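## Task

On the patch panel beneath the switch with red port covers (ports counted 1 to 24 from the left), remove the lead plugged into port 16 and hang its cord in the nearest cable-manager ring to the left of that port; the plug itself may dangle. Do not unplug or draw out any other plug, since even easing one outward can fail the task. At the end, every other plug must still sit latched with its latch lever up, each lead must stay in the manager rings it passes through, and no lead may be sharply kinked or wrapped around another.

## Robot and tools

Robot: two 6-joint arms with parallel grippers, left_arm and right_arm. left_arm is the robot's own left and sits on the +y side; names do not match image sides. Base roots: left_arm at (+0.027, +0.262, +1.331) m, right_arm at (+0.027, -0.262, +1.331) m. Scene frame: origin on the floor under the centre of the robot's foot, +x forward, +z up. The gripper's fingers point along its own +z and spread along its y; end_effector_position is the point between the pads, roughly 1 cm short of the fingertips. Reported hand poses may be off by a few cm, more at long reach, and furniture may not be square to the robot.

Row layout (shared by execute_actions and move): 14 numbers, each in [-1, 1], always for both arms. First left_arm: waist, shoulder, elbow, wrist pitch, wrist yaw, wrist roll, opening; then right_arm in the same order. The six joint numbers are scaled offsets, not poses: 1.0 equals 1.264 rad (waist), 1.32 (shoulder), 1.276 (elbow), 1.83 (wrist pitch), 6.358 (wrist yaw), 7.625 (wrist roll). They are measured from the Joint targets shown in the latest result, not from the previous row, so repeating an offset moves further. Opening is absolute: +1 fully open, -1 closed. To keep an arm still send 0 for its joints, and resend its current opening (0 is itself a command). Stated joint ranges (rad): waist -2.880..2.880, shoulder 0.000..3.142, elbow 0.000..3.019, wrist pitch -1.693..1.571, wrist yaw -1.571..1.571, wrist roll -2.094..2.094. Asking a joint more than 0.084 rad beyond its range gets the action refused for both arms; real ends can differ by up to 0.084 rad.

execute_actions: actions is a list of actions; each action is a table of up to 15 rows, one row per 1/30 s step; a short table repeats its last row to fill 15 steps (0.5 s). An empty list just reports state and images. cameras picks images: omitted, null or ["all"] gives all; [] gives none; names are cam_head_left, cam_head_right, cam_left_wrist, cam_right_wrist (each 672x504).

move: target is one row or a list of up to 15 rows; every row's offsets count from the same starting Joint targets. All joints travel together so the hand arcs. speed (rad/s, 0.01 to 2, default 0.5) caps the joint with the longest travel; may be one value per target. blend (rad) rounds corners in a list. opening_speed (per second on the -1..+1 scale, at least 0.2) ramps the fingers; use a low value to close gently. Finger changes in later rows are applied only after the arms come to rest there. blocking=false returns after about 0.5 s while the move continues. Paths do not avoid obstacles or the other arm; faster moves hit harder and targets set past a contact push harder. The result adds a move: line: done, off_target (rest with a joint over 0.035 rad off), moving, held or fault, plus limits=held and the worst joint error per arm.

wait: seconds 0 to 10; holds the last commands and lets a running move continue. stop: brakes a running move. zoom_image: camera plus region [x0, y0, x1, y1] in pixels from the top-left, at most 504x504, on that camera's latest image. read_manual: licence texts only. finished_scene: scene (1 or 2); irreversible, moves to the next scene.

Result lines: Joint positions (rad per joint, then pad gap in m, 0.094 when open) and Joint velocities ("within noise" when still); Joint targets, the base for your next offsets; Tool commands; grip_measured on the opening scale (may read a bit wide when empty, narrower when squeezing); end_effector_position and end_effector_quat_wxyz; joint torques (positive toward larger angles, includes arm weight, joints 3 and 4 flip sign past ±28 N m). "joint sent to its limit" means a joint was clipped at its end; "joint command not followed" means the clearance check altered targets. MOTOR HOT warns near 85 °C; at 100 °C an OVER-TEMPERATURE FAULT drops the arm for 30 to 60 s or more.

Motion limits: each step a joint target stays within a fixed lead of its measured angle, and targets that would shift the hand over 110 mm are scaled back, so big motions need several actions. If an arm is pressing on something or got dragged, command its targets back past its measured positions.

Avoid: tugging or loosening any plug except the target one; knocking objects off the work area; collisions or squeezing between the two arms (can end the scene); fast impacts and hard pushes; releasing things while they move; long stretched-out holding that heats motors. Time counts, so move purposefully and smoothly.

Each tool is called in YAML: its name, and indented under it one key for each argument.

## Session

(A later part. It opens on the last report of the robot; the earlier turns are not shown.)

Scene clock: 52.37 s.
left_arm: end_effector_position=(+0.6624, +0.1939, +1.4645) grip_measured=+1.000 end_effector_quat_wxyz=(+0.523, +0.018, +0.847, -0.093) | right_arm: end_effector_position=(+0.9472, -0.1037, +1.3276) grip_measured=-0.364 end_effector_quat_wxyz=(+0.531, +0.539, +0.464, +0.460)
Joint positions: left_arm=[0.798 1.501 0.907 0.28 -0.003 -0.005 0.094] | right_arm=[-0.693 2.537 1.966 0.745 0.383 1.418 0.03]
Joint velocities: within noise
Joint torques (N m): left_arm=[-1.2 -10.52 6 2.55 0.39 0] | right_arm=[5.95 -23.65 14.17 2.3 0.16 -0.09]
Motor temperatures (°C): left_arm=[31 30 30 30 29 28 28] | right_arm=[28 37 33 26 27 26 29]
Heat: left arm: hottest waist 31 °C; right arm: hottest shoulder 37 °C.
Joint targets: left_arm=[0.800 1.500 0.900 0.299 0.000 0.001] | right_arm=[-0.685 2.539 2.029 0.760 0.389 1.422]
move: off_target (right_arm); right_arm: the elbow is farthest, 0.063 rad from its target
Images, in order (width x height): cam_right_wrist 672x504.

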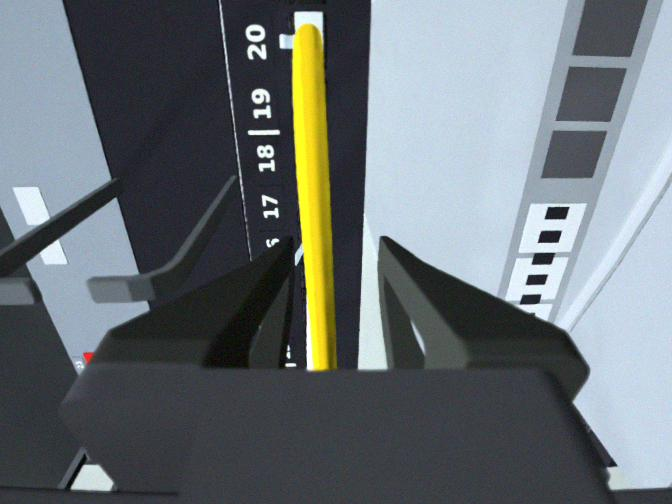

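move:
  target: [0,0,0,0,0,0,1,0.0134,0.0174,0.0431,-0.016,0,0,-0.362]
  speed: 0.1
  cameras: ["cam_right_wrist"]

zoom_image:
  camera: "cam_right_wrist"
  region: [220, 100, 460, 300]

Scene clock: 53.97 s.
left_arm: end_effector_position=(+0.6624, +0.1939, +1.4645) grip_measured=+1.000 end_effector_quat_wxyz=(+0.523, +0.018, +0.847, -0.093) | right_arm: end_effector_position=(+0.9570, -0.0989, +1.3410) grip_measured=-0.364 end_effector_quat_wxyz=(+0.536, +0.536, +0.453, +0.469)
Joint positions: left_arm=[0.798 1.501 0.907 0.28 -0.003 -0.005 0.094] | right_arm=[-0.688 2.554 2.021 0.737 0.389 1.418 0.03]
Joint velocities: within noise
Joint torques (N m): left_arm=[-1.67 -11.16 6.22 2.81 0.38 -0.01] | right_arm=[7.24 -23.3 14.35 1.39 -0.09 -0.07]
Motor temperatures (°C): left_arm=[31 30 31 30 29 28 28] | right_arm=[28 37 33 26 27 26 29]
Heat: left arm: hottest waist 31 °C; right arm: hottest shoulder 37 °C.
Joint targets: left_arm=[0.800 1.500 0.900 0.299 0.000 0.001] | right_arm=[-0.668 2.562 2.084 0.731 0.389 1.422]
move: off_target (right_arm); right_arm: the elbow is farthest, 0.063 rad from its target
Images, in order (width x height): cam_right_wrist 672x504.

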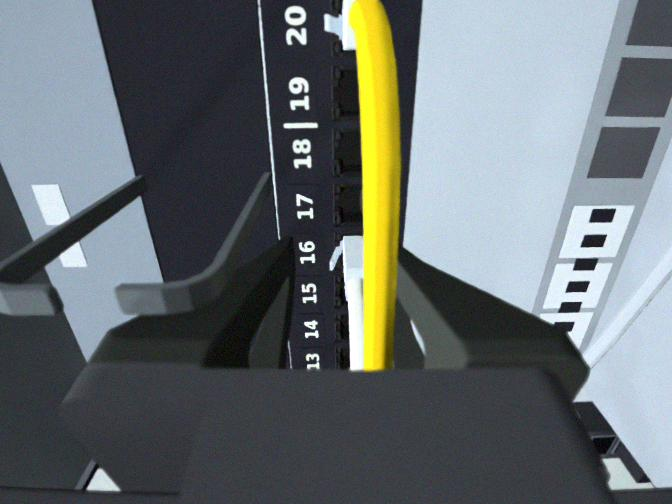

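Scaled by 2.100 from the camera's 672x504 image, which has a finer 960x720 frame.

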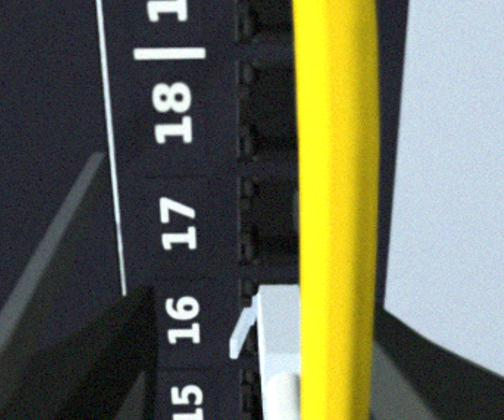

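move:
  target: [0,0,0,0,0,0,1,0.002,0.0205,0.0372,-0.0213,-0.0011,0,-0.362]
  speed: 0.1
  cameras: ["cam_right_wrist"]

zoom_image:
  camera: "cam_right_wrist"
  region: [220, 100, 460, 300]

Scene clock: 55.50 s.
left_arm: end_effector_position=(+0.6624, +0.1939, +1.4645) grip_measured=+1.000 end_effector_quat_wxyz=(+0.523, +0.018, +0.847, -0.093) | right_arm: end_effector_position=(+0.9577, -0.0979, +1.3400) grip_measured=-0.364 end_effector_quat_wxyz=(+0.538, +0.541, +0.448, +0.467)
Joint positions: left_arm=[0.798 1.501 0.907 0.28 -0.003 -0.005 0.094] | right_arm=[-0.684 2.561 2.033 0.734 0.405 1.424 0.03]
Joint velocities: within noise
Joint torques (N m): left_arm=[-1.9 -10.4 6.12 2.88 0.39 -0.02] | right_arm=[6.59 -21.89 17.47 -0.18 -1.03 -0.12]
Motor temperatures (°C): left_arm=[31 30 31 30 29 28 28] | right_arm=[28 37 34 26 27 26 29]
Heat: left arm: hottest waist 31 °C; right arm: hottest shoulder 37 °C.
Joint targets: left_arm=[0.800 1.500 0.900 0.299 0.000 0.001] | right_arm=[-0.665 2.588 2.131 0.692 0.382 1.422]
move: off_target (right_arm); right_arm: the elbow is farthest, 0.099 rad from its target
Images, in order (width x height): cam_right_wrist 672x504.

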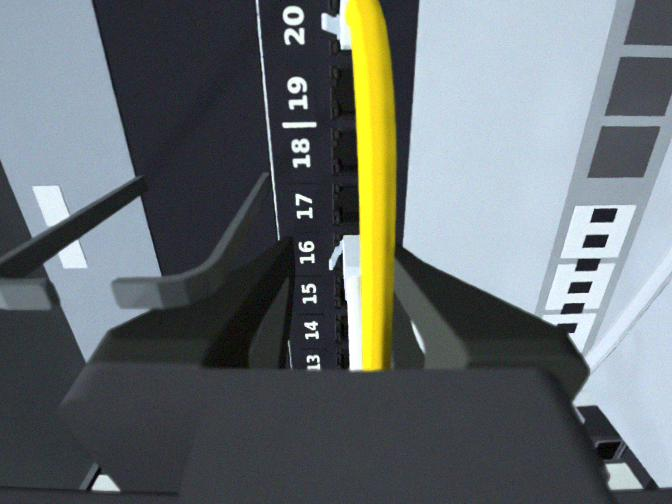

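Scaled by 2.100 from the camera's 672x504 image, which has a finer 960x720 frame.

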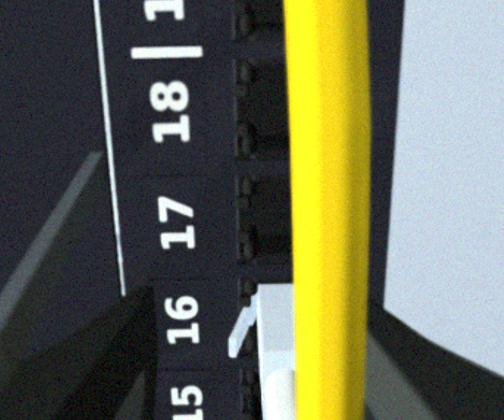

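move:
  target: [0,0,0,0,0,0,1,0,-0.0076,-0.0337,0.0055,0,0,-0.362]
  speed: 0.1
  cameras: ["cam_right_wrist"]

zoom_image:
  camera: "cam_right_wrist"
  region: [220, 100, 460, 300]

Scene clock: 57.30 s.
left_arm: end_effector_position=(+0.6624, +0.1939, +1.4645) grip_measured=+1.000 end_effector_quat_wxyz=(+0.523, +0.018, +0.847, -0.093) | right_arm: end_effector_position=(+0.9577, -0.0978, +1.3397) grip_measured=-0.364 end_effector_quat_wxyz=(+0.537, +0.541, +0.447, +0.467)
Joint positions: left_arm=[0.798 1.501 0.907 0.28 -0.003 -0.005 0.094] | right_arm=[-0.684 2.562 2.033 0.734 0.405 1.425 0.03]
Joint velocities: within noise
Joint torques (N m): left_arm=[-1.9 -11.05 6.16 2.69 0.32 -0.06] | right_arm=[7 -22.59 13.81 0.18 -1.06 -0.15]
Motor temperatures (°C): left_arm=[31 30 31 30 29 28 28] | right_arm=[28 37 35 26 27 26 29]
Heat: left arm: hottest waist 31 °C; right arm: hottest shoulder 37 °C.
Joint targets: left_arm=[0.800 1.500 0.900 0.299 0.000 0.001] | right_arm=[-0.665 2.578 2.088 0.702 0.382 1.422]
move: off_target (right_arm); right_arm: the elbow is farthest, 0.055 rad from its target
Images, in order (width x height): cam_right_wrist 672x504.

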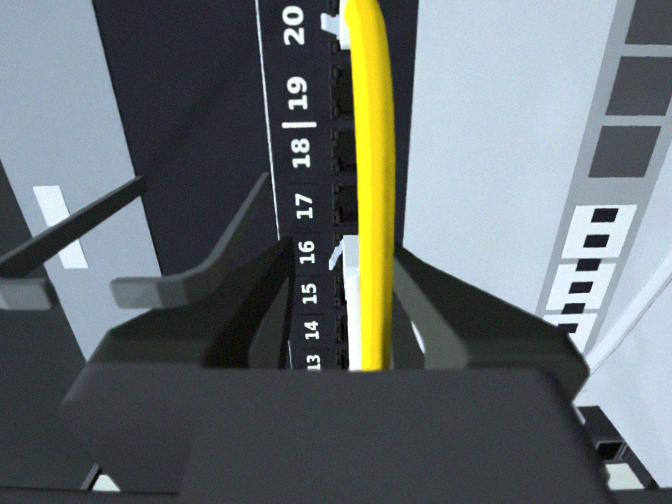

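Scaled by 2.100 from the camera's 672x504 image, which has a finer 960x720 frame.

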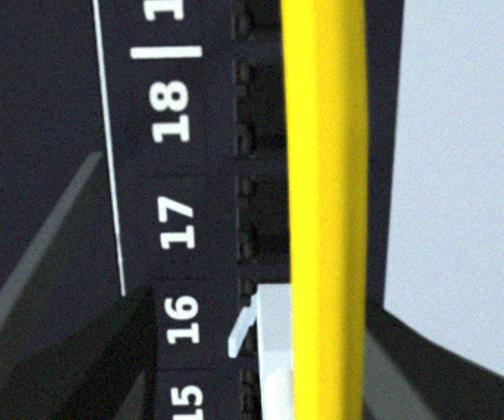

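move:
  target: [0,0,0,0,0,0,1,0,-0.025,-0.0572,0.030,0,0,-0.362]
  speed: 0.1
  cameras: ["cam_right_wrist"]

zoom_image:
  camera: "cam_right_wrist"
  region: [220, 100, 460, 300]

Scene clock: 59.20 s.
left_arm: end_effector_position=(+0.6624, +0.1939, +1.4645) grip_measured=+1.000 end_effector_quat_wxyz=(+0.523, +0.018, +0.847, -0.093) | right_arm: end_effector_position=(+0.9536, -0.0938, +1.3318) grip_measured=-0.363 end_effector_quat_wxyz=(+0.531, +0.537, +0.456, +0.471)
Joint positions: left_arm=[0.798 1.501 0.907 0.28 -0.003 -0.005 0.094] | right_arm=[-0.684 2.562 2.014 0.743 0.385 1.425 0.03]
Joint velocities: within noise
Joint torques (N m): left_arm=[-2.08 -10.34 6.06 2.67 0.34 -0.03] | right_arm=[6.77 -25.17 8.96 2.33 -0.19 -0.14]
Motor temperatures (°C): left_arm=[31 30 31 30 29 28 28] | right_arm=[28 37 35 26 27 26 29]
Heat: left arm: hottest waist 31 °C; right arm: hottest shoulder 37 °C.
Joint targets: left_arm=[0.800 1.500 0.900 0.299 0.000 0.001] | right_arm=[-0.665 2.545 2.015 0.756 0.382 1.422]
move: done
Images, in order (width x height): cam_right_wrist 672x504.

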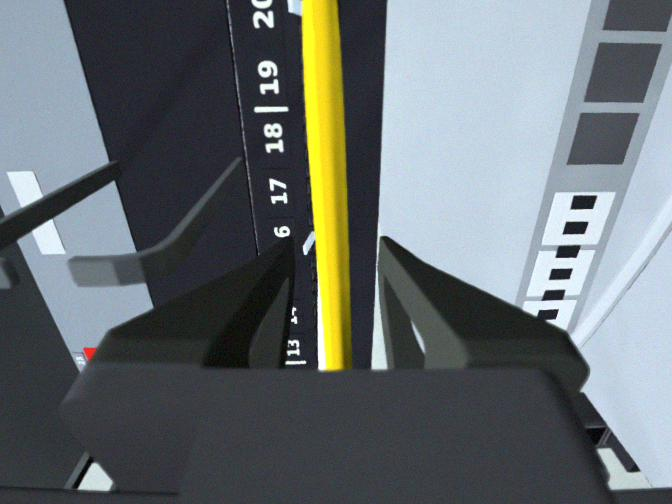

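Scaled by 2.100 from the camera's 672x504 image, which has a finer 960x720 frame.

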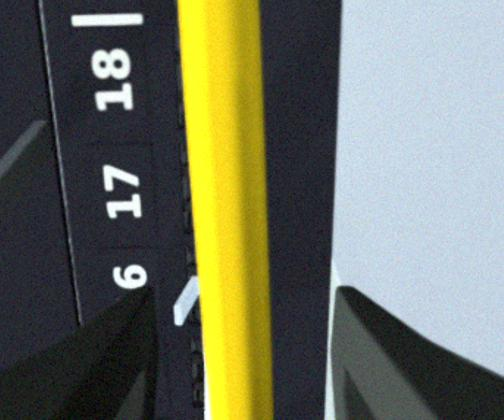

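move:
  target: [0,0,0,0,0,0,1,0,-0.005,0.004,0,0,0,-0.45]
  speed: 0.1
  opening_speed: 0.3
  cameras: ["cam_right_wrist"]

zoom_image:
  camera: "cam_right_wrist"
  region: [220, 100, 460, 300]

Scene clock: 60.43 s.
left_arm: end_effector_position=(+0.6624, +0.1939, +1.4645) grip_measured=+1.000 end_effector_quat_wxyz=(+0.523, +0.018, +0.847, -0.093) | right_arm: end_effector_position=(+0.9536, -0.0938, +1.3318) grip_measured=-0.448 end_effector_quat_wxyz=(+0.531, +0.537, +0.456, +0.471)
Joint positions: left_arm=[0.798 1.501 0.907 0.28 -0.003 -0.005 0.094] | right_arm=[-0.684 2.562 2.014 0.743 0.384 1.425 0.026]
Joint velocities: within noise
Joint torques (N m): left_arm=[-1.26 -10.7 6.08 2.82 0.41 0.01] | right_arm=[6.83 -26.05 9.44 2.25 -0.19 -0.13]
Motor temperatures (°C): left_arm=[31 30 31 30 29 28 28] | right_arm=[28 37 35 26 27 26 29]
Heat: left arm: hottest waist 31 °C; right arm: hottest shoulder 37 °C.
Joint targets: left_arm=[0.800 1.500 0.900 0.299 0.000 0.001] | right_arm=[-0.665 2.539 2.020 0.756 0.382 1.422]
move: done
Images, in order (width x height): cam_right_wrist 672x504.

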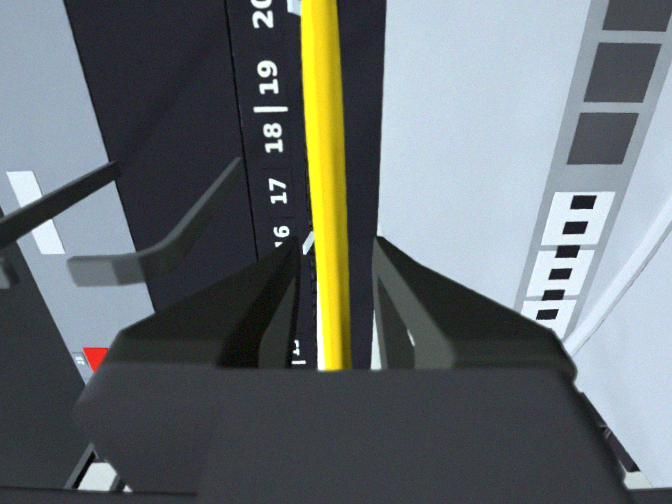

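Scaled by 2.100 from the camera's 672x504 image, which has a finer 960x720 frame.

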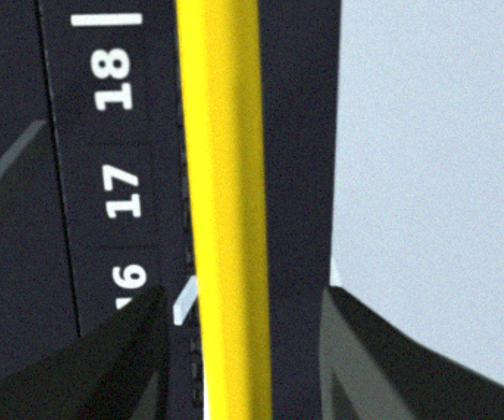

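move:
  target: [0,0,0,0,0,0,1,0,0,0.004,0.0095,0,0,-0.45]
  speed: 0.1
  cameras: ["cam_right_wrist"]

zoom_image:
  camera: "cam_right_wrist"
  region: [220, 100, 460, 300]

Scene clock: 61.47 s.
left_arm: end_effector_position=(+0.6624, +0.1939, +1.4645) grip_measured=+1.000 end_effector_quat_wxyz=(+0.523, +0.018, +0.847, -0.093) | right_arm: end_effector_position=(+0.9535, -0.0942, +1.3345) grip_measured=-0.448 end_effector_quat_wxyz=(+0.533, +0.535, +0.452, +0.474)
Joint positions: left_arm=[0.798 1.501 0.907 0.28 -0.003 -0.005 0.094] | right_arm=[-0.684 2.562 2.014 0.754 0.384 1.425 0.026]
Joint velocities: within noise
Joint torques (N m): left_arm=[-1.61 -10.7 6.12 2.84 0.32 -0.06] | right_arm=[6.36 -25.88 9.85 2.5 -0.19 -0.13]
Motor temperatures (°C): left_arm=[31 31 31 30 29 28 28] | right_arm=[28 37 35 26 27 26 29]
Heat: left arm: hottest waist 31 °C; right arm: hottest shoulder 37 °C.
Joint targets: left_arm=[0.800 1.500 0.900 0.299 0.000 0.001] | right_arm=[-0.665 2.539 2.025 0.774 0.382 1.422]
move: done
Images, in order (width x height): cam_right_wrist 672x504.

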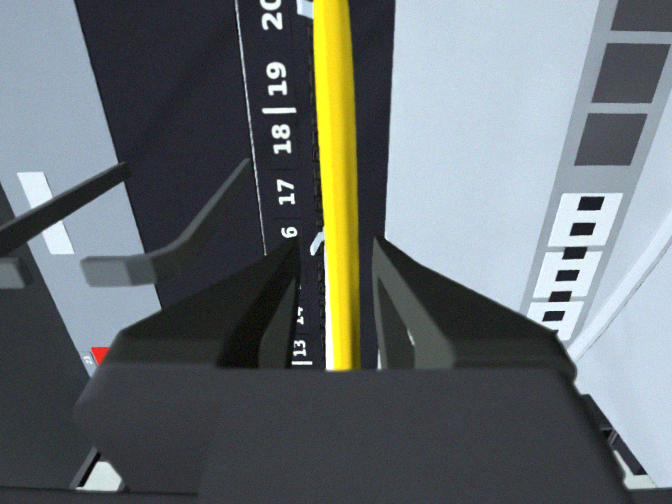

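Scaled by 2.100 from the camera's 672x504 image, which has a finer 960x720 frame.

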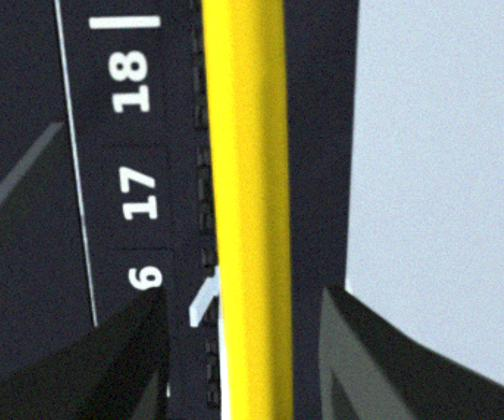

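move:
  target: [0,0,0,0,0,0,1,0,0,0,0,0,0,-0.82]
  opening_speed: 0.3
  cameras: ["cam_right_wrist"]

zoom_image:
  camera: "cam_right_wrist"
  region: [220, 100, 460, 300]

Scene clock: 63.20 s.
left_arm: end_effector_position=(+0.6624, +0.1939, +1.4645) grip_measured=+1.000 end_effector_quat_wxyz=(+0.523, +0.018, +0.847, -0.093) | right_arm: end_effector_position=(+0.9534, -0.0944, +1.3357) grip_measured=-0.816 end_effector_quat_wxyz=(+0.534, +0.534, +0.450, +0.475)
Joint positions: left_arm=[0.798 1.501 0.907 0.28 -0.003 -0.005 0.094] | right_arm=[-0.684 2.562 2.014 0.759 0.384 1.425 0.009]
Joint velocities: within noise
Joint torques (N m): left_arm=[-2.08 -11.46 6.2 2.66 0.37 0.01] | right_arm=[7.24 -25.93 9.88 2.28 -0.2 -0.14]
Motor temperatures (°C): left_arm=[31 31 31 30 29 28 28] | right_arm=[28 38 35 26 27 26 29]
Heat: left arm: hottest waist 31 °C; right arm: hottest shoulder 38 °C.
Joint targets: left_arm=[0.800 1.500 0.900 0.299 0.000 0.001] | right_arm=[-0.665 2.539 2.025 0.774 0.382 1.422]
move: done
Images, in order (width x height): cam_right_wrist 672x504.

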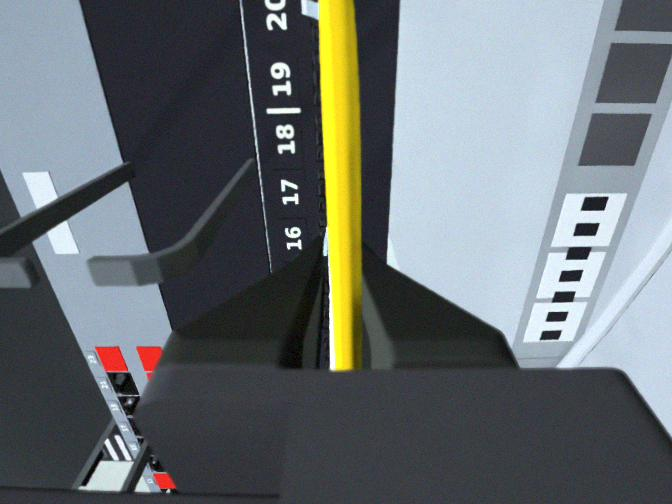

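Scaled by 2.100 from the camera's 672x504 image, which has a finer 960x720 frame.

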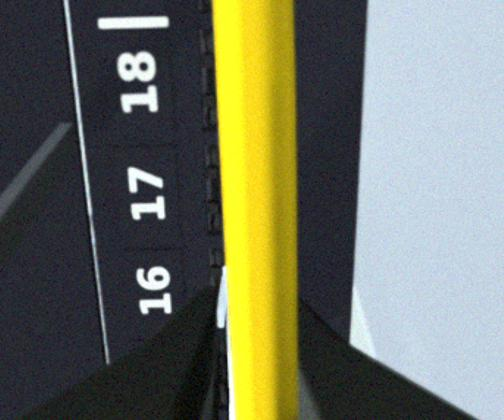

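move:
  target: [0,0,0,0,0,0,1,0,0,0,0,0,0,-0.92]
  opening_speed: 0.2
  cameras: ["cam_right_wrist"]

zoom_image:
  camera: "cam_right_wrist"
  region: [270, 180, 410, 300]

Scene clock: 64.10 s.
left_arm: end_effector_position=(+0.6624, +0.1939, +1.4645) grip_measured=+1.000 end_effector_quat_wxyz=(+0.523, +0.018, +0.847, -0.093) | right_arm: end_effector_position=(+0.9534, -0.0944, +1.3357) grip_measured=-0.885 end_effector_quat_wxyz=(+0.534, +0.534, +0.450, +0.475)
Joint positions: left_arm=[0.798 1.501 0.907 0.28 -0.003 -0.005 0.094] | right_arm=[-0.684 2.562 2.014 0.759 0.384 1.425 0.005]
Joint velocities: within noise
Joint torques (N m): left_arm=[-2.37 -10.17 6.19 2.76 0.39 -0.05] | right_arm=[7 -25.88 9.76 2.25 -0.18 -0.16]
Motor temperatures (°C): left_arm=[31 31 31 30 29 28 28] | right_arm=[28 38 35 26 27 26 29]
Heat: left arm: hottest waist 31 °C; right arm: hottest shoulder 38 °C.
Joint targets: left_arm=[0.800 1.500 0.900 0.299 0.000 0.001] | right_arm=[-0.665 2.539 2.025 0.774 0.382 1.422]
move: done
Images, in order (width x height): cam_right_wrist 672x504.

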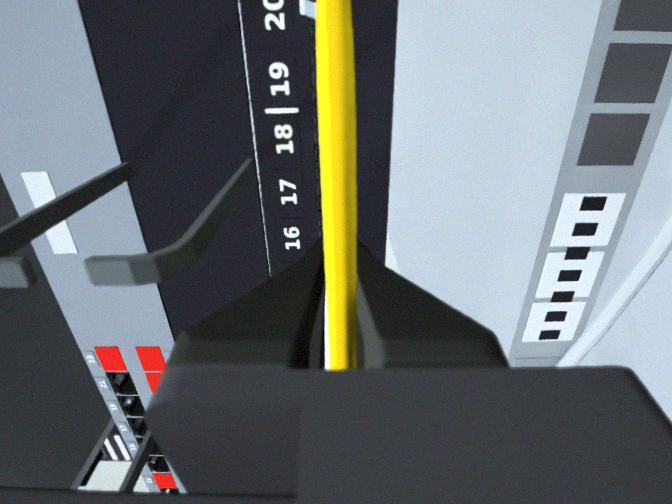

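Scaled by 3.600 from the camera's 672x504 image, which has a finer 960x720 frame.

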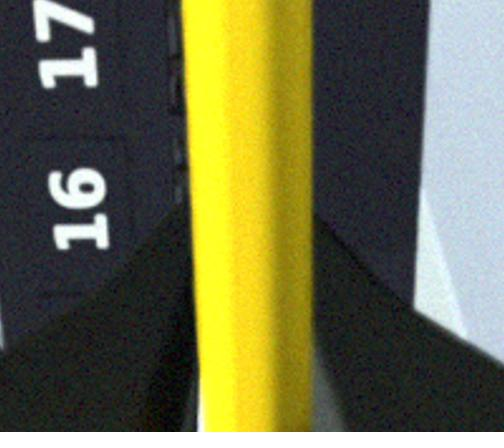

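move:
  target: [0,0,0,0,0,0,1,0.0055,-0.0553,-0.1387,0.0426,0.0016,0,-0.97]
  speed: 0.1
  opening_speed: 0.3

zoom_image:
  camera: "cam_right_wrist"
  region: [220, 100, 460, 300]

Scene clock: 67.10 s.
left_arm: end_effector_position=(+0.6624, +0.1939, +1.4645) grip_measured=+1.000 end_effector_quat_wxyz=(+0.523, +0.018, +0.847, -0.093) | right_arm: end_effector_position=(+0.9220, -0.0980, +1.3261) grip_measured=-0.887 end_effector_quat_wxyz=(+0.530, +0.538, +0.458, +0.469)
Joint positions: left_arm=[0.798 1.501 0.907 0.28 -0.003 -0.005 0.094] | right_arm=[-0.68 2.499 1.854 0.834 0.389 1.425 0.005]
Joint velocities: within noise
Joint torques (N m): left_arm=[-1.2 -10.29 6.06 2.71 0.36 -0.03] | right_arm=[7.06 -25.93 7.83 2.37 0.08 -0.15]
Motor temperatures (°C): left_arm=[31 31 31 30 29 28 28] | right_arm=[28 38 35 26 27 26 30]
Heat: left arm: hottest waist 31 °C; right arm: hottest shoulder 38 °C.
Joint targets: left_arm=[0.800 1.500 0.900 0.299 0.000 0.001] | right_arm=[-0.658 2.466 1.848 0.852 0.392 1.422]
move: done

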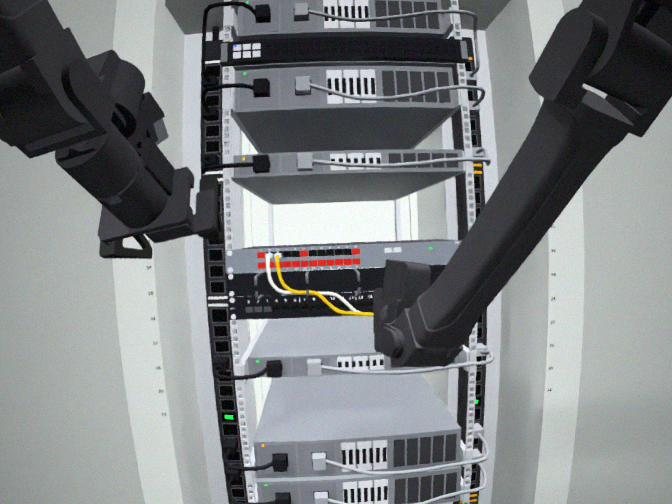

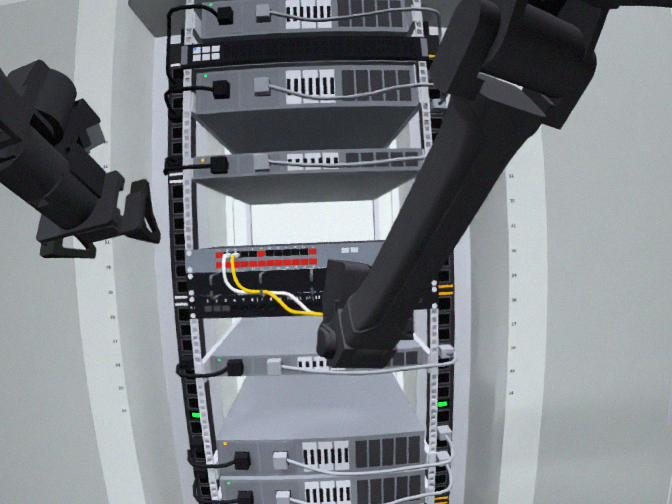

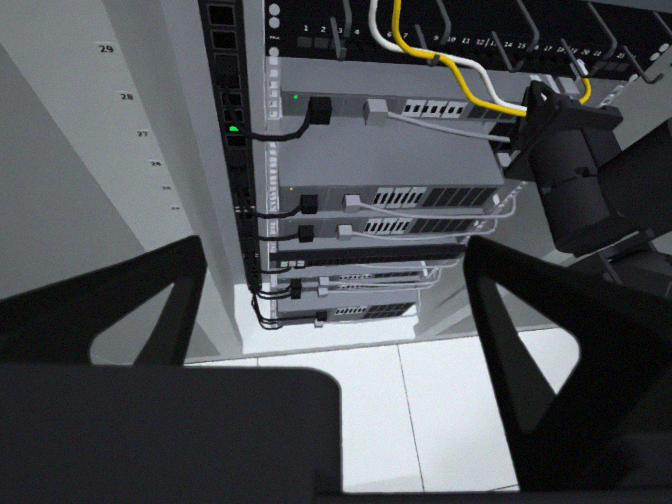

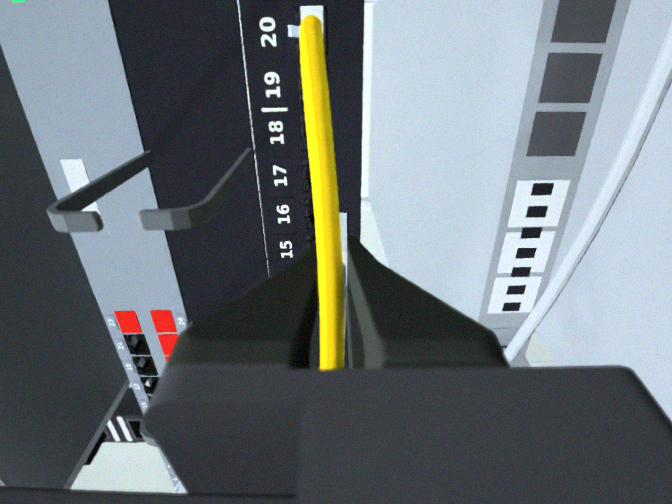

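Scaled by 2.100 from the camera's 672x504 image, which has a finer 960x720 frame.

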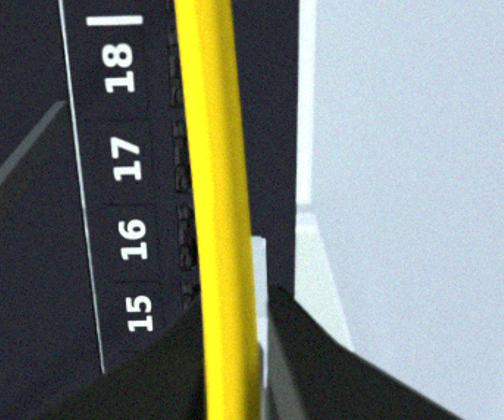

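zoom_image:
  camera: "cam_left_wrist"
  region: [350, 0, 630, 200]

zoom_image:
  camera: "cam_head_left"
  region: [240, 240, 400, 340]

zoom_image:
  camera: "cam_head_right"
  region: [200, 240, 360, 340]

Scaled by 1.800 from the camera's 672x504 image, which has a finer 960x720 frame.

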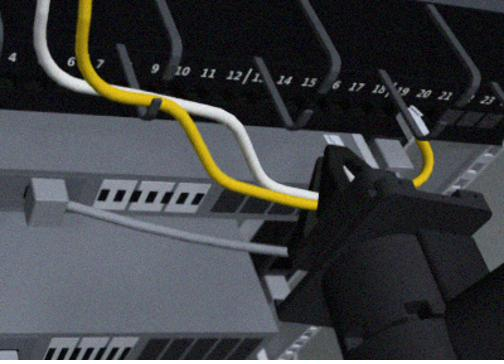

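Scaled by 3.150 from the camera's 672x504 image, which has a finer 960x720 frame.

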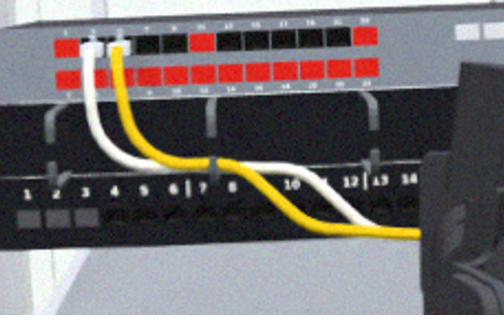

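Scaled by 3.150 from the camera's 672x504 image, which has a finer 960x720 frame.

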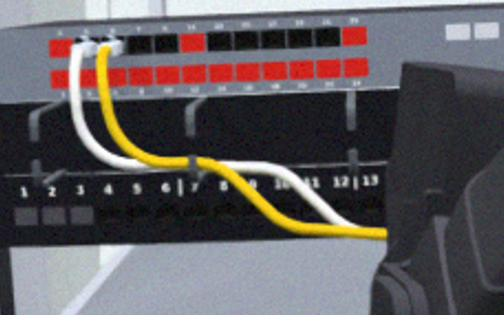

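move:
  target: [-0.1131,0.6379,0.594,0.2891,0.0058,-0.1858,-0.277,0,0,0,0,0,0,-0.97]
  speed: 0.5

Scene clock: 73.33 s.
left_arm: end_effector_position=(+0.8711, +0.0277, +1.3673) grip_measured=-0.274 end_effector_quat_wxyz=(+0.418, -0.418, +0.575, -0.565) | right_arm: end_effector_position=(+0.9217, -0.0977, +1.3260) grip_measured=-0.887 end_effector_quat_wxyz=(+0.530, +0.538, +0.458, +0.469)
Joint positions: left_arm=[0.663 2.318 1.616 0.807 0.034 -1.408 0.034] | right_arm=[-0.68 2.499 1.853 0.835 0.389 1.425 0.005]
Joint velocities: within noise
Joint torques (N m): left_arm=[-3.6 -17.85 9.28 2.88 0.35 -0.07] | right_arm=[7.18 -25.7 7.73 2.39 0.02 -0.16]
Motor temperatures (°C): left_arm=[31 31 32 30 29 28 28] | right_arm=[28 39 35 26 27 26 30]
Heat: left arm: hottest elbow 32 °C; right arm: hottest shoulder 39 °C.
Joint targets: left_arm=[0.657 2.342 1.658 0.828 0.037 -1.416] | right_arm=[-0.658 2.466 1.848 0.852 0.392 1.422]
move: off_target (left_arm); left_arm: the elbow is farthest, 0.042 rad from its target

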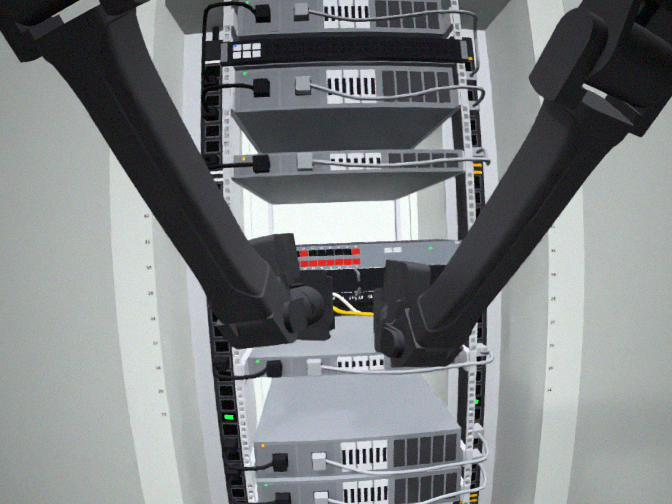

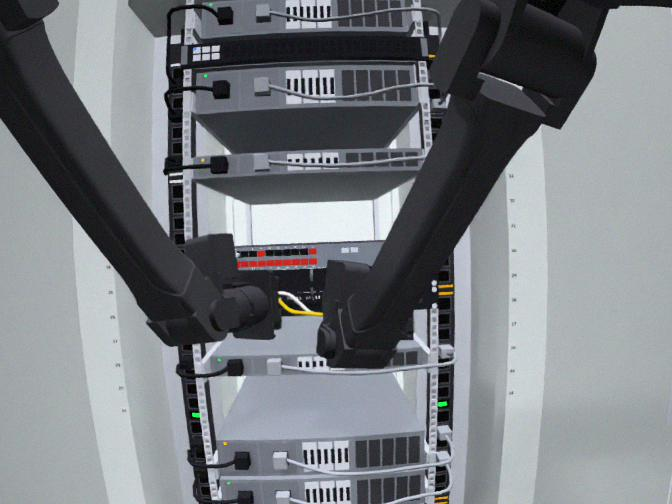

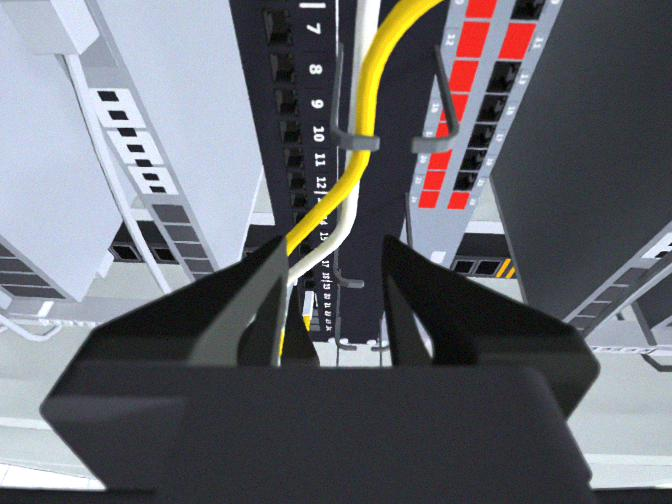

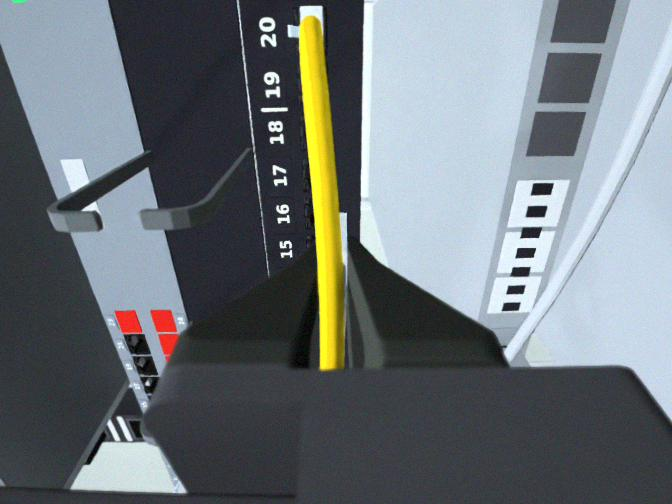

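zoom_image:
  camera: "cam_left_wrist"
  region: [230, 90, 470, 350]

Scaled by 1.938 from the camera's 672x504 image, which has a finer 960x720 frame.

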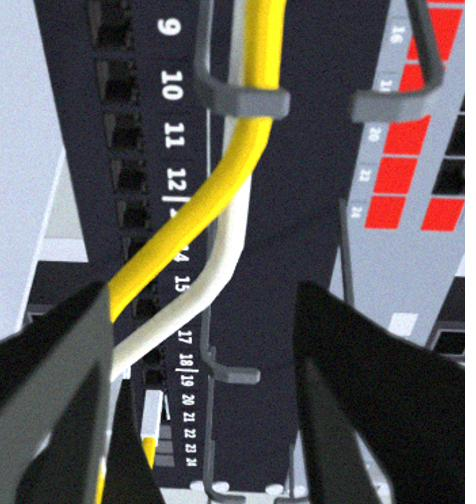

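move:
  target: [-0.0348,0.0152,0.0447,-0.0262,-0.0071,0,-0.617,0,0,0,0,0,0,-0.97]
  speed: 0.15
  cameras: ["cam_left_wrist"]

zoom_image:
  camera: "cam_left_wrist"
  region: [230, 90, 470, 350]

Scene clock: 77.03 s.
left_arm: end_effector_position=(+0.8741, -0.0098, +1.3865) grip_measured=-0.614 end_effector_quat_wxyz=(+0.421, -0.412, +0.566, -0.577) | right_arm: end_effector_position=(+0.9217, -0.0977, +1.3260) grip_measured=-0.887 end_effector_quat_wxyz=(+0.530, +0.538, +0.458, +0.469)
Joint positions: left_arm=[0.613 2.332 1.671 0.795 -0.005 -1.409 0.018] | right_arm=[-0.68 2.499 1.853 0.835 0.389 1.425 0.005]
Joint velocities: within noise
Joint torques (N m): left_arm=[-3.78 -16.97 9.39 1.46 0.15 -0.05] | right_arm=[7.3 -25.52 7.82 2.45 0.05 -0.14]
Motor temperatures (°C): left_arm=[31 31 32 30 29 28 28] | right_arm=[28 40 35 26 27 26 30]
Heat: left arm: hottest elbow 32 °C; right arm: hottest shoulder 40 °C.
Joint targets: left_arm=[0.613 2.362 1.715 0.780 -0.008 -1.416] | right_arm=[-0.658 2.466 1.848 0.852 0.392 1.422]
move: off_target (left_arm); left_arm: the elbow is farthest, 0.044 rad from its target
Images, in order (width x height): cam_left_wrist 672x504.

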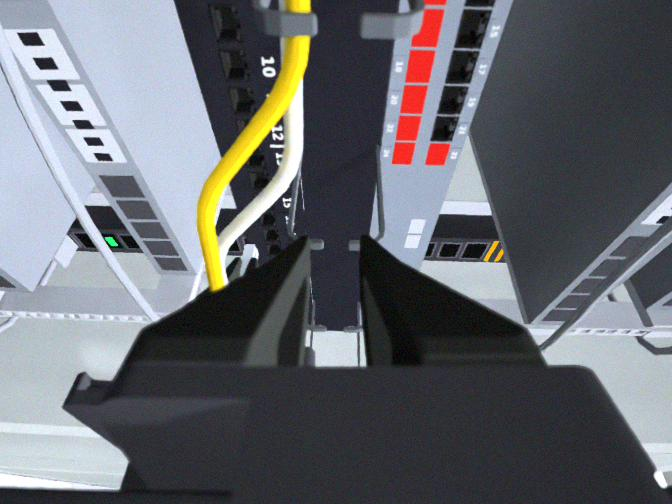

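Scaled by 1.938 from the camera's 672x504 image, which has a finer 960x720 frame.

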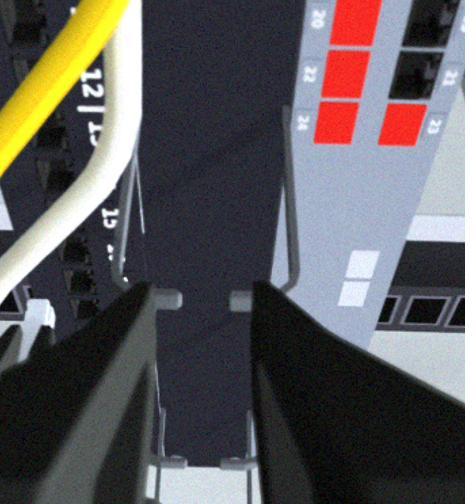

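move:
  target: [0.0071,0.0098,0,-0.0082,0,0,-0.617,0,0,0,0,0,0,-0.97]
  speed: 0.15
  cameras: ["cam_left_wrist"]

zoom_image:
  camera: "cam_left_wrist"
  region: [230, 90, 470, 350]

Scene clock: 78.33 s.
left_arm: end_effector_position=(+0.8723, -0.0119, +1.3706) grip_measured=-0.614 end_effector_quat_wxyz=(+0.413, -0.416, +0.576, -0.570) | right_arm: end_effector_position=(+0.9217, -0.0977, +1.3260) grip_measured=-0.887 end_effector_quat_wxyz=(+0.530, +0.538, +0.458, +0.469)
Joint positions: left_arm=[0.613 2.346 1.671 0.779 -0.005 -1.409 0.018] | right_arm=[-0.68 2.499 1.853 0.835 0.389 1.425 0.005]
Joint velocities: within noise
Joint torques (N m): left_arm=[-3.43 -17.08 9.46 1.48 0.07 -0.08] | right_arm=[6.89 -25.88 7.87 2.37 0.04 -0.16]
Motor temperatures (°C): left_arm=[31 31 32 30 29 28 28] | right_arm=[28 40 35 26 27 26 30]
Heat: left arm: hottest elbow 32 °C; right arm: hottest shoulder 40 °C.
Joint targets: left_arm=[0.622 2.375 1.715 0.765 -0.008 -1.416] | right_arm=[-0.658 2.466 1.848 0.852 0.392 1.422]
move: off_target (left_arm); left_arm: the elbow is farthest, 0.044 rad from its target
Images, in order (width x height): cam_left_wrist 672x504.

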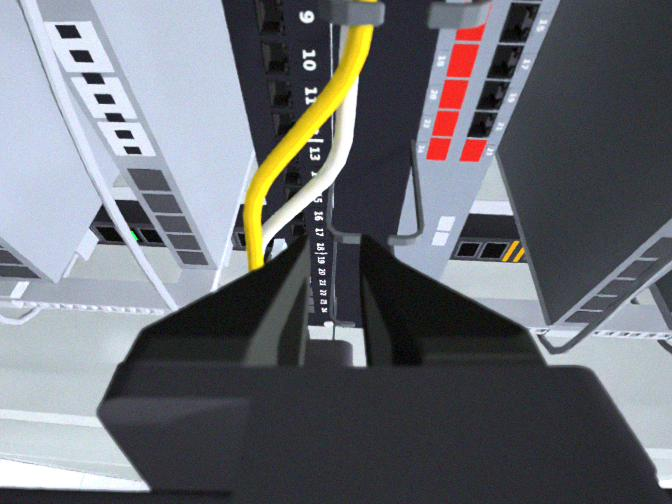

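Scaled by 1.938 from the camera's 672x504 image, which has a finer 960x720 frame.

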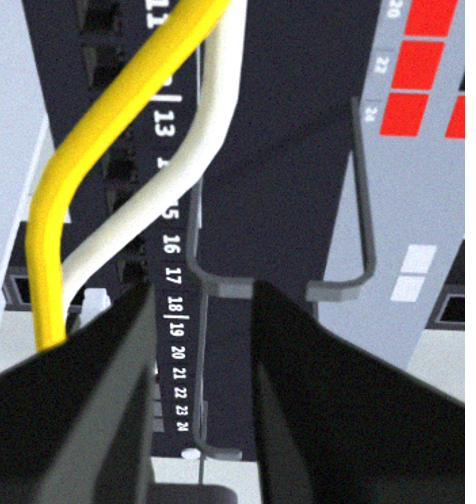

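move:
  target: [0.0106,0.0464,0.1114,-0.0407,0.0013,0,-0.617,0,0,0,0,0,0,-0.97]
  speed: 0.15
  cameras: ["cam_left_wrist"]

zoom_image:
  camera: "cam_left_wrist"
  region: [230, 90, 470, 350]

Scene clock: 80.57 s.
left_arm: end_effector_position=(+0.9044, -0.0147, +1.3766) grip_measured=-0.614 end_effector_quat_wxyz=(+0.417, -0.416, +0.572, -0.571) | right_arm: end_effector_position=(+0.9216, -0.0974, +1.3261) grip_measured=-0.887 end_effector_quat_wxyz=(+0.530, +0.537, +0.458, +0.469)
Joint positions: left_arm=[0.62 2.401 1.81 0.706 -0.002 -1.409 0.018] | right_arm=[-0.679 2.499 1.853 0.835 0.389 1.425 0.005]
Joint velocities: within noise
Joint torques (N m): left_arm=[-2.49 -17.79 10.14 1.44 0.3 -0.08] | right_arm=[7 -25.82 7.82 2.33 0.07 -0.14]
Motor temperatures (°C): left_arm=[31 31 33 30 29 28 28] | right_arm=[28 40 35 26 27 26 31]
Heat: left arm: hottest elbow 33 °C; right arm: hottest shoulder 40 °C.
Joint targets: left_arm=[0.636 2.436 1.857 0.691 0.000 -1.416] | right_arm=[-0.658 2.466 1.848 0.852 0.392 1.422]
move: off_target (left_arm); left_arm: the elbow is farthest, 0.047 rad from its target
Images, in order (width x height): cam_left_wrist 672x504.

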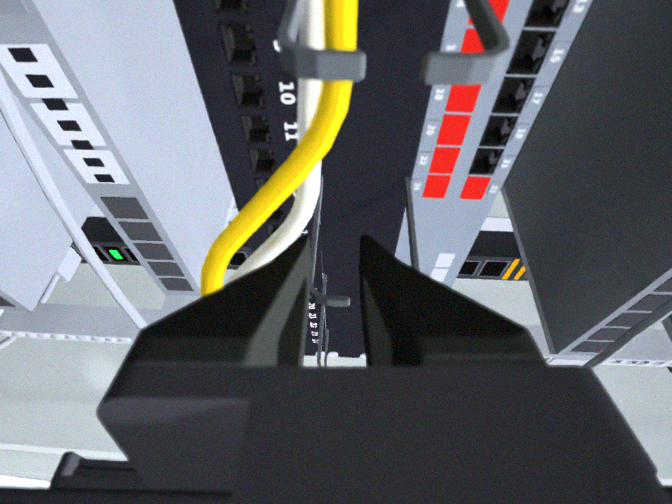

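Scaled by 1.938 from the camera's 672x504 image, which has a finer 960x720 frame.

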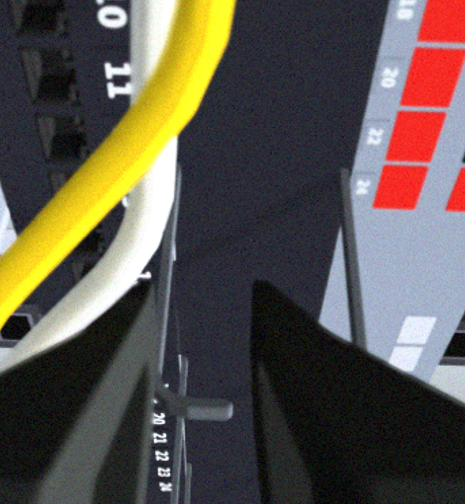

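move:
  target: [0.0063,0.0121,0.0,-0.0,0.0,0,-0.617,0,0,0,0,0,0,-0.97]
  speed: 0.1
  cameras: ["cam_left_wrist"]

zoom_image:
  camera: "cam_left_wrist"
  region: [230, 90, 470, 350]

Scene clock: 82.27 s.
left_arm: end_effector_position=(+0.9055, -0.0126, +1.3697) grip_measured=-0.614 end_effector_quat_wxyz=(+0.417, -0.417, +0.573, -0.569) | right_arm: end_effector_position=(+0.9215, -0.0967, +1.3262) grip_measured=-0.887 end_effector_quat_wxyz=(+0.530, +0.537, +0.458, +0.470)
Joint positions: left_arm=[0.625 2.412 1.815 0.706 0 -1.409 0.018] | right_arm=[-0.679 2.499 1.853 0.835 0.389 1.425 0.005]
Joint velocities: within noise
Joint torques (N m): left_arm=[-2.61 -17.55 9.66 1.37 0.22 -0.08] | right_arm=[6.71 -25.93 7.79 2.45 0.07 -0.16]
Motor temperatures (°C): left_arm=[31 31 33 30 29 28 28] | right_arm=[28 41 35 26 27 26 31]
Heat: left arm: hottest elbow 33 °C; right arm: hottest shoulder 41 °C.
Joint targets: left_arm=[0.644 2.452 1.857 0.691 0.000 -1.416] | right_arm=[-0.658 2.466 1.848 0.852 0.392 1.422]
move: off_target (left_arm); left_arm: the elbow is farthest, 0.042 rad from its target
Images, in order (width x height): cam_left_wrist 672x504.

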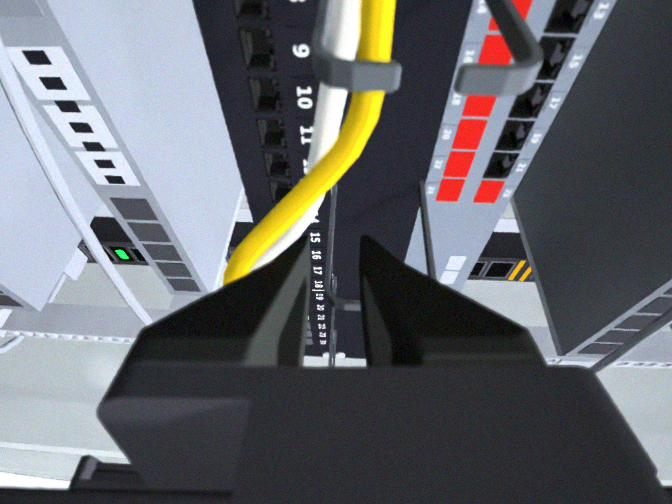

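Scaled by 1.938 from the camera's 672x504 image, which has a finer 960x720 frame.

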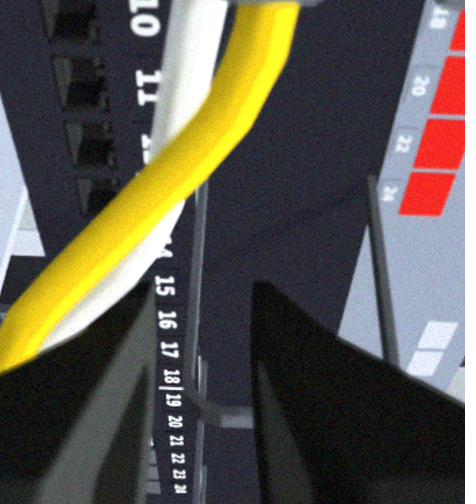

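move:
  target: [-0.006,-0.0583,-0.1114,0.0407,0,0,-0.617,0,0,0,0,0,0,-0.97]
  speed: 0.2
  cameras: ["cam_left_wrist"]

zoom_image:
  camera: "cam_left_wrist"
  region: [230, 90, 470, 350]

Scene clock: 84.47 s.
left_arm: end_effector_position=(+0.8846, -0.0080, +1.3542) grip_measured=-0.614 end_effector_quat_wxyz=(+0.410, -0.421, +0.582, -0.562) | right_arm: end_effector_position=(+0.9214, -0.0961, +1.3263) grip_measured=-0.887 end_effector_quat_wxyz=(+0.530, +0.537, +0.458, +0.470)
Joint positions: left_arm=[0.625 2.386 1.724 0.745 0.001 -1.409 0.018] | right_arm=[-0.678 2.499 1.853 0.835 0.389 1.425 0.005]
Joint velocities: within noise
Joint torques (N m): left_arm=[-2.96 -20.31 5.7 2.96 0.16 -0.12] | right_arm=[6.83 -26.05 7.8 2.33 0.04 -0.17]
Motor temperatures (°C): left_arm=[31 31 33 30 29 28 28] | right_arm=[28 41 35 26 27 26 31]
Heat: left arm: hottest elbow 33 °C; right arm: hottest shoulder 41 °C.
Joint targets: left_arm=[0.636 2.375 1.715 0.766 0.000 -1.416] | right_arm=[-0.658 2.466 1.848 0.852 0.392 1.422]
move: done
Images, in order (width x height): cam_left_wrist 672x504.

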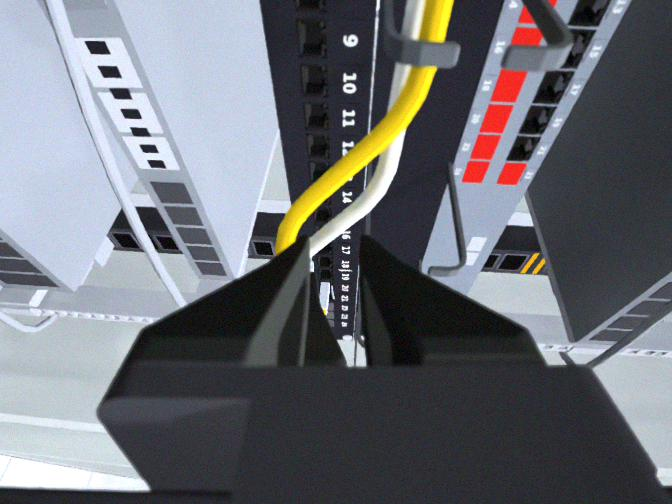

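Scaled by 1.938 from the camera's 672x504 image, which has a finer 960x720 frame.

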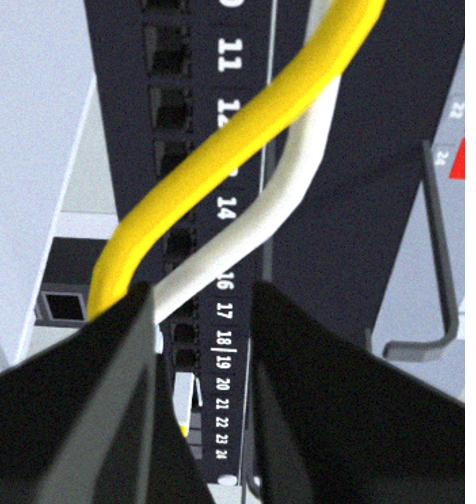

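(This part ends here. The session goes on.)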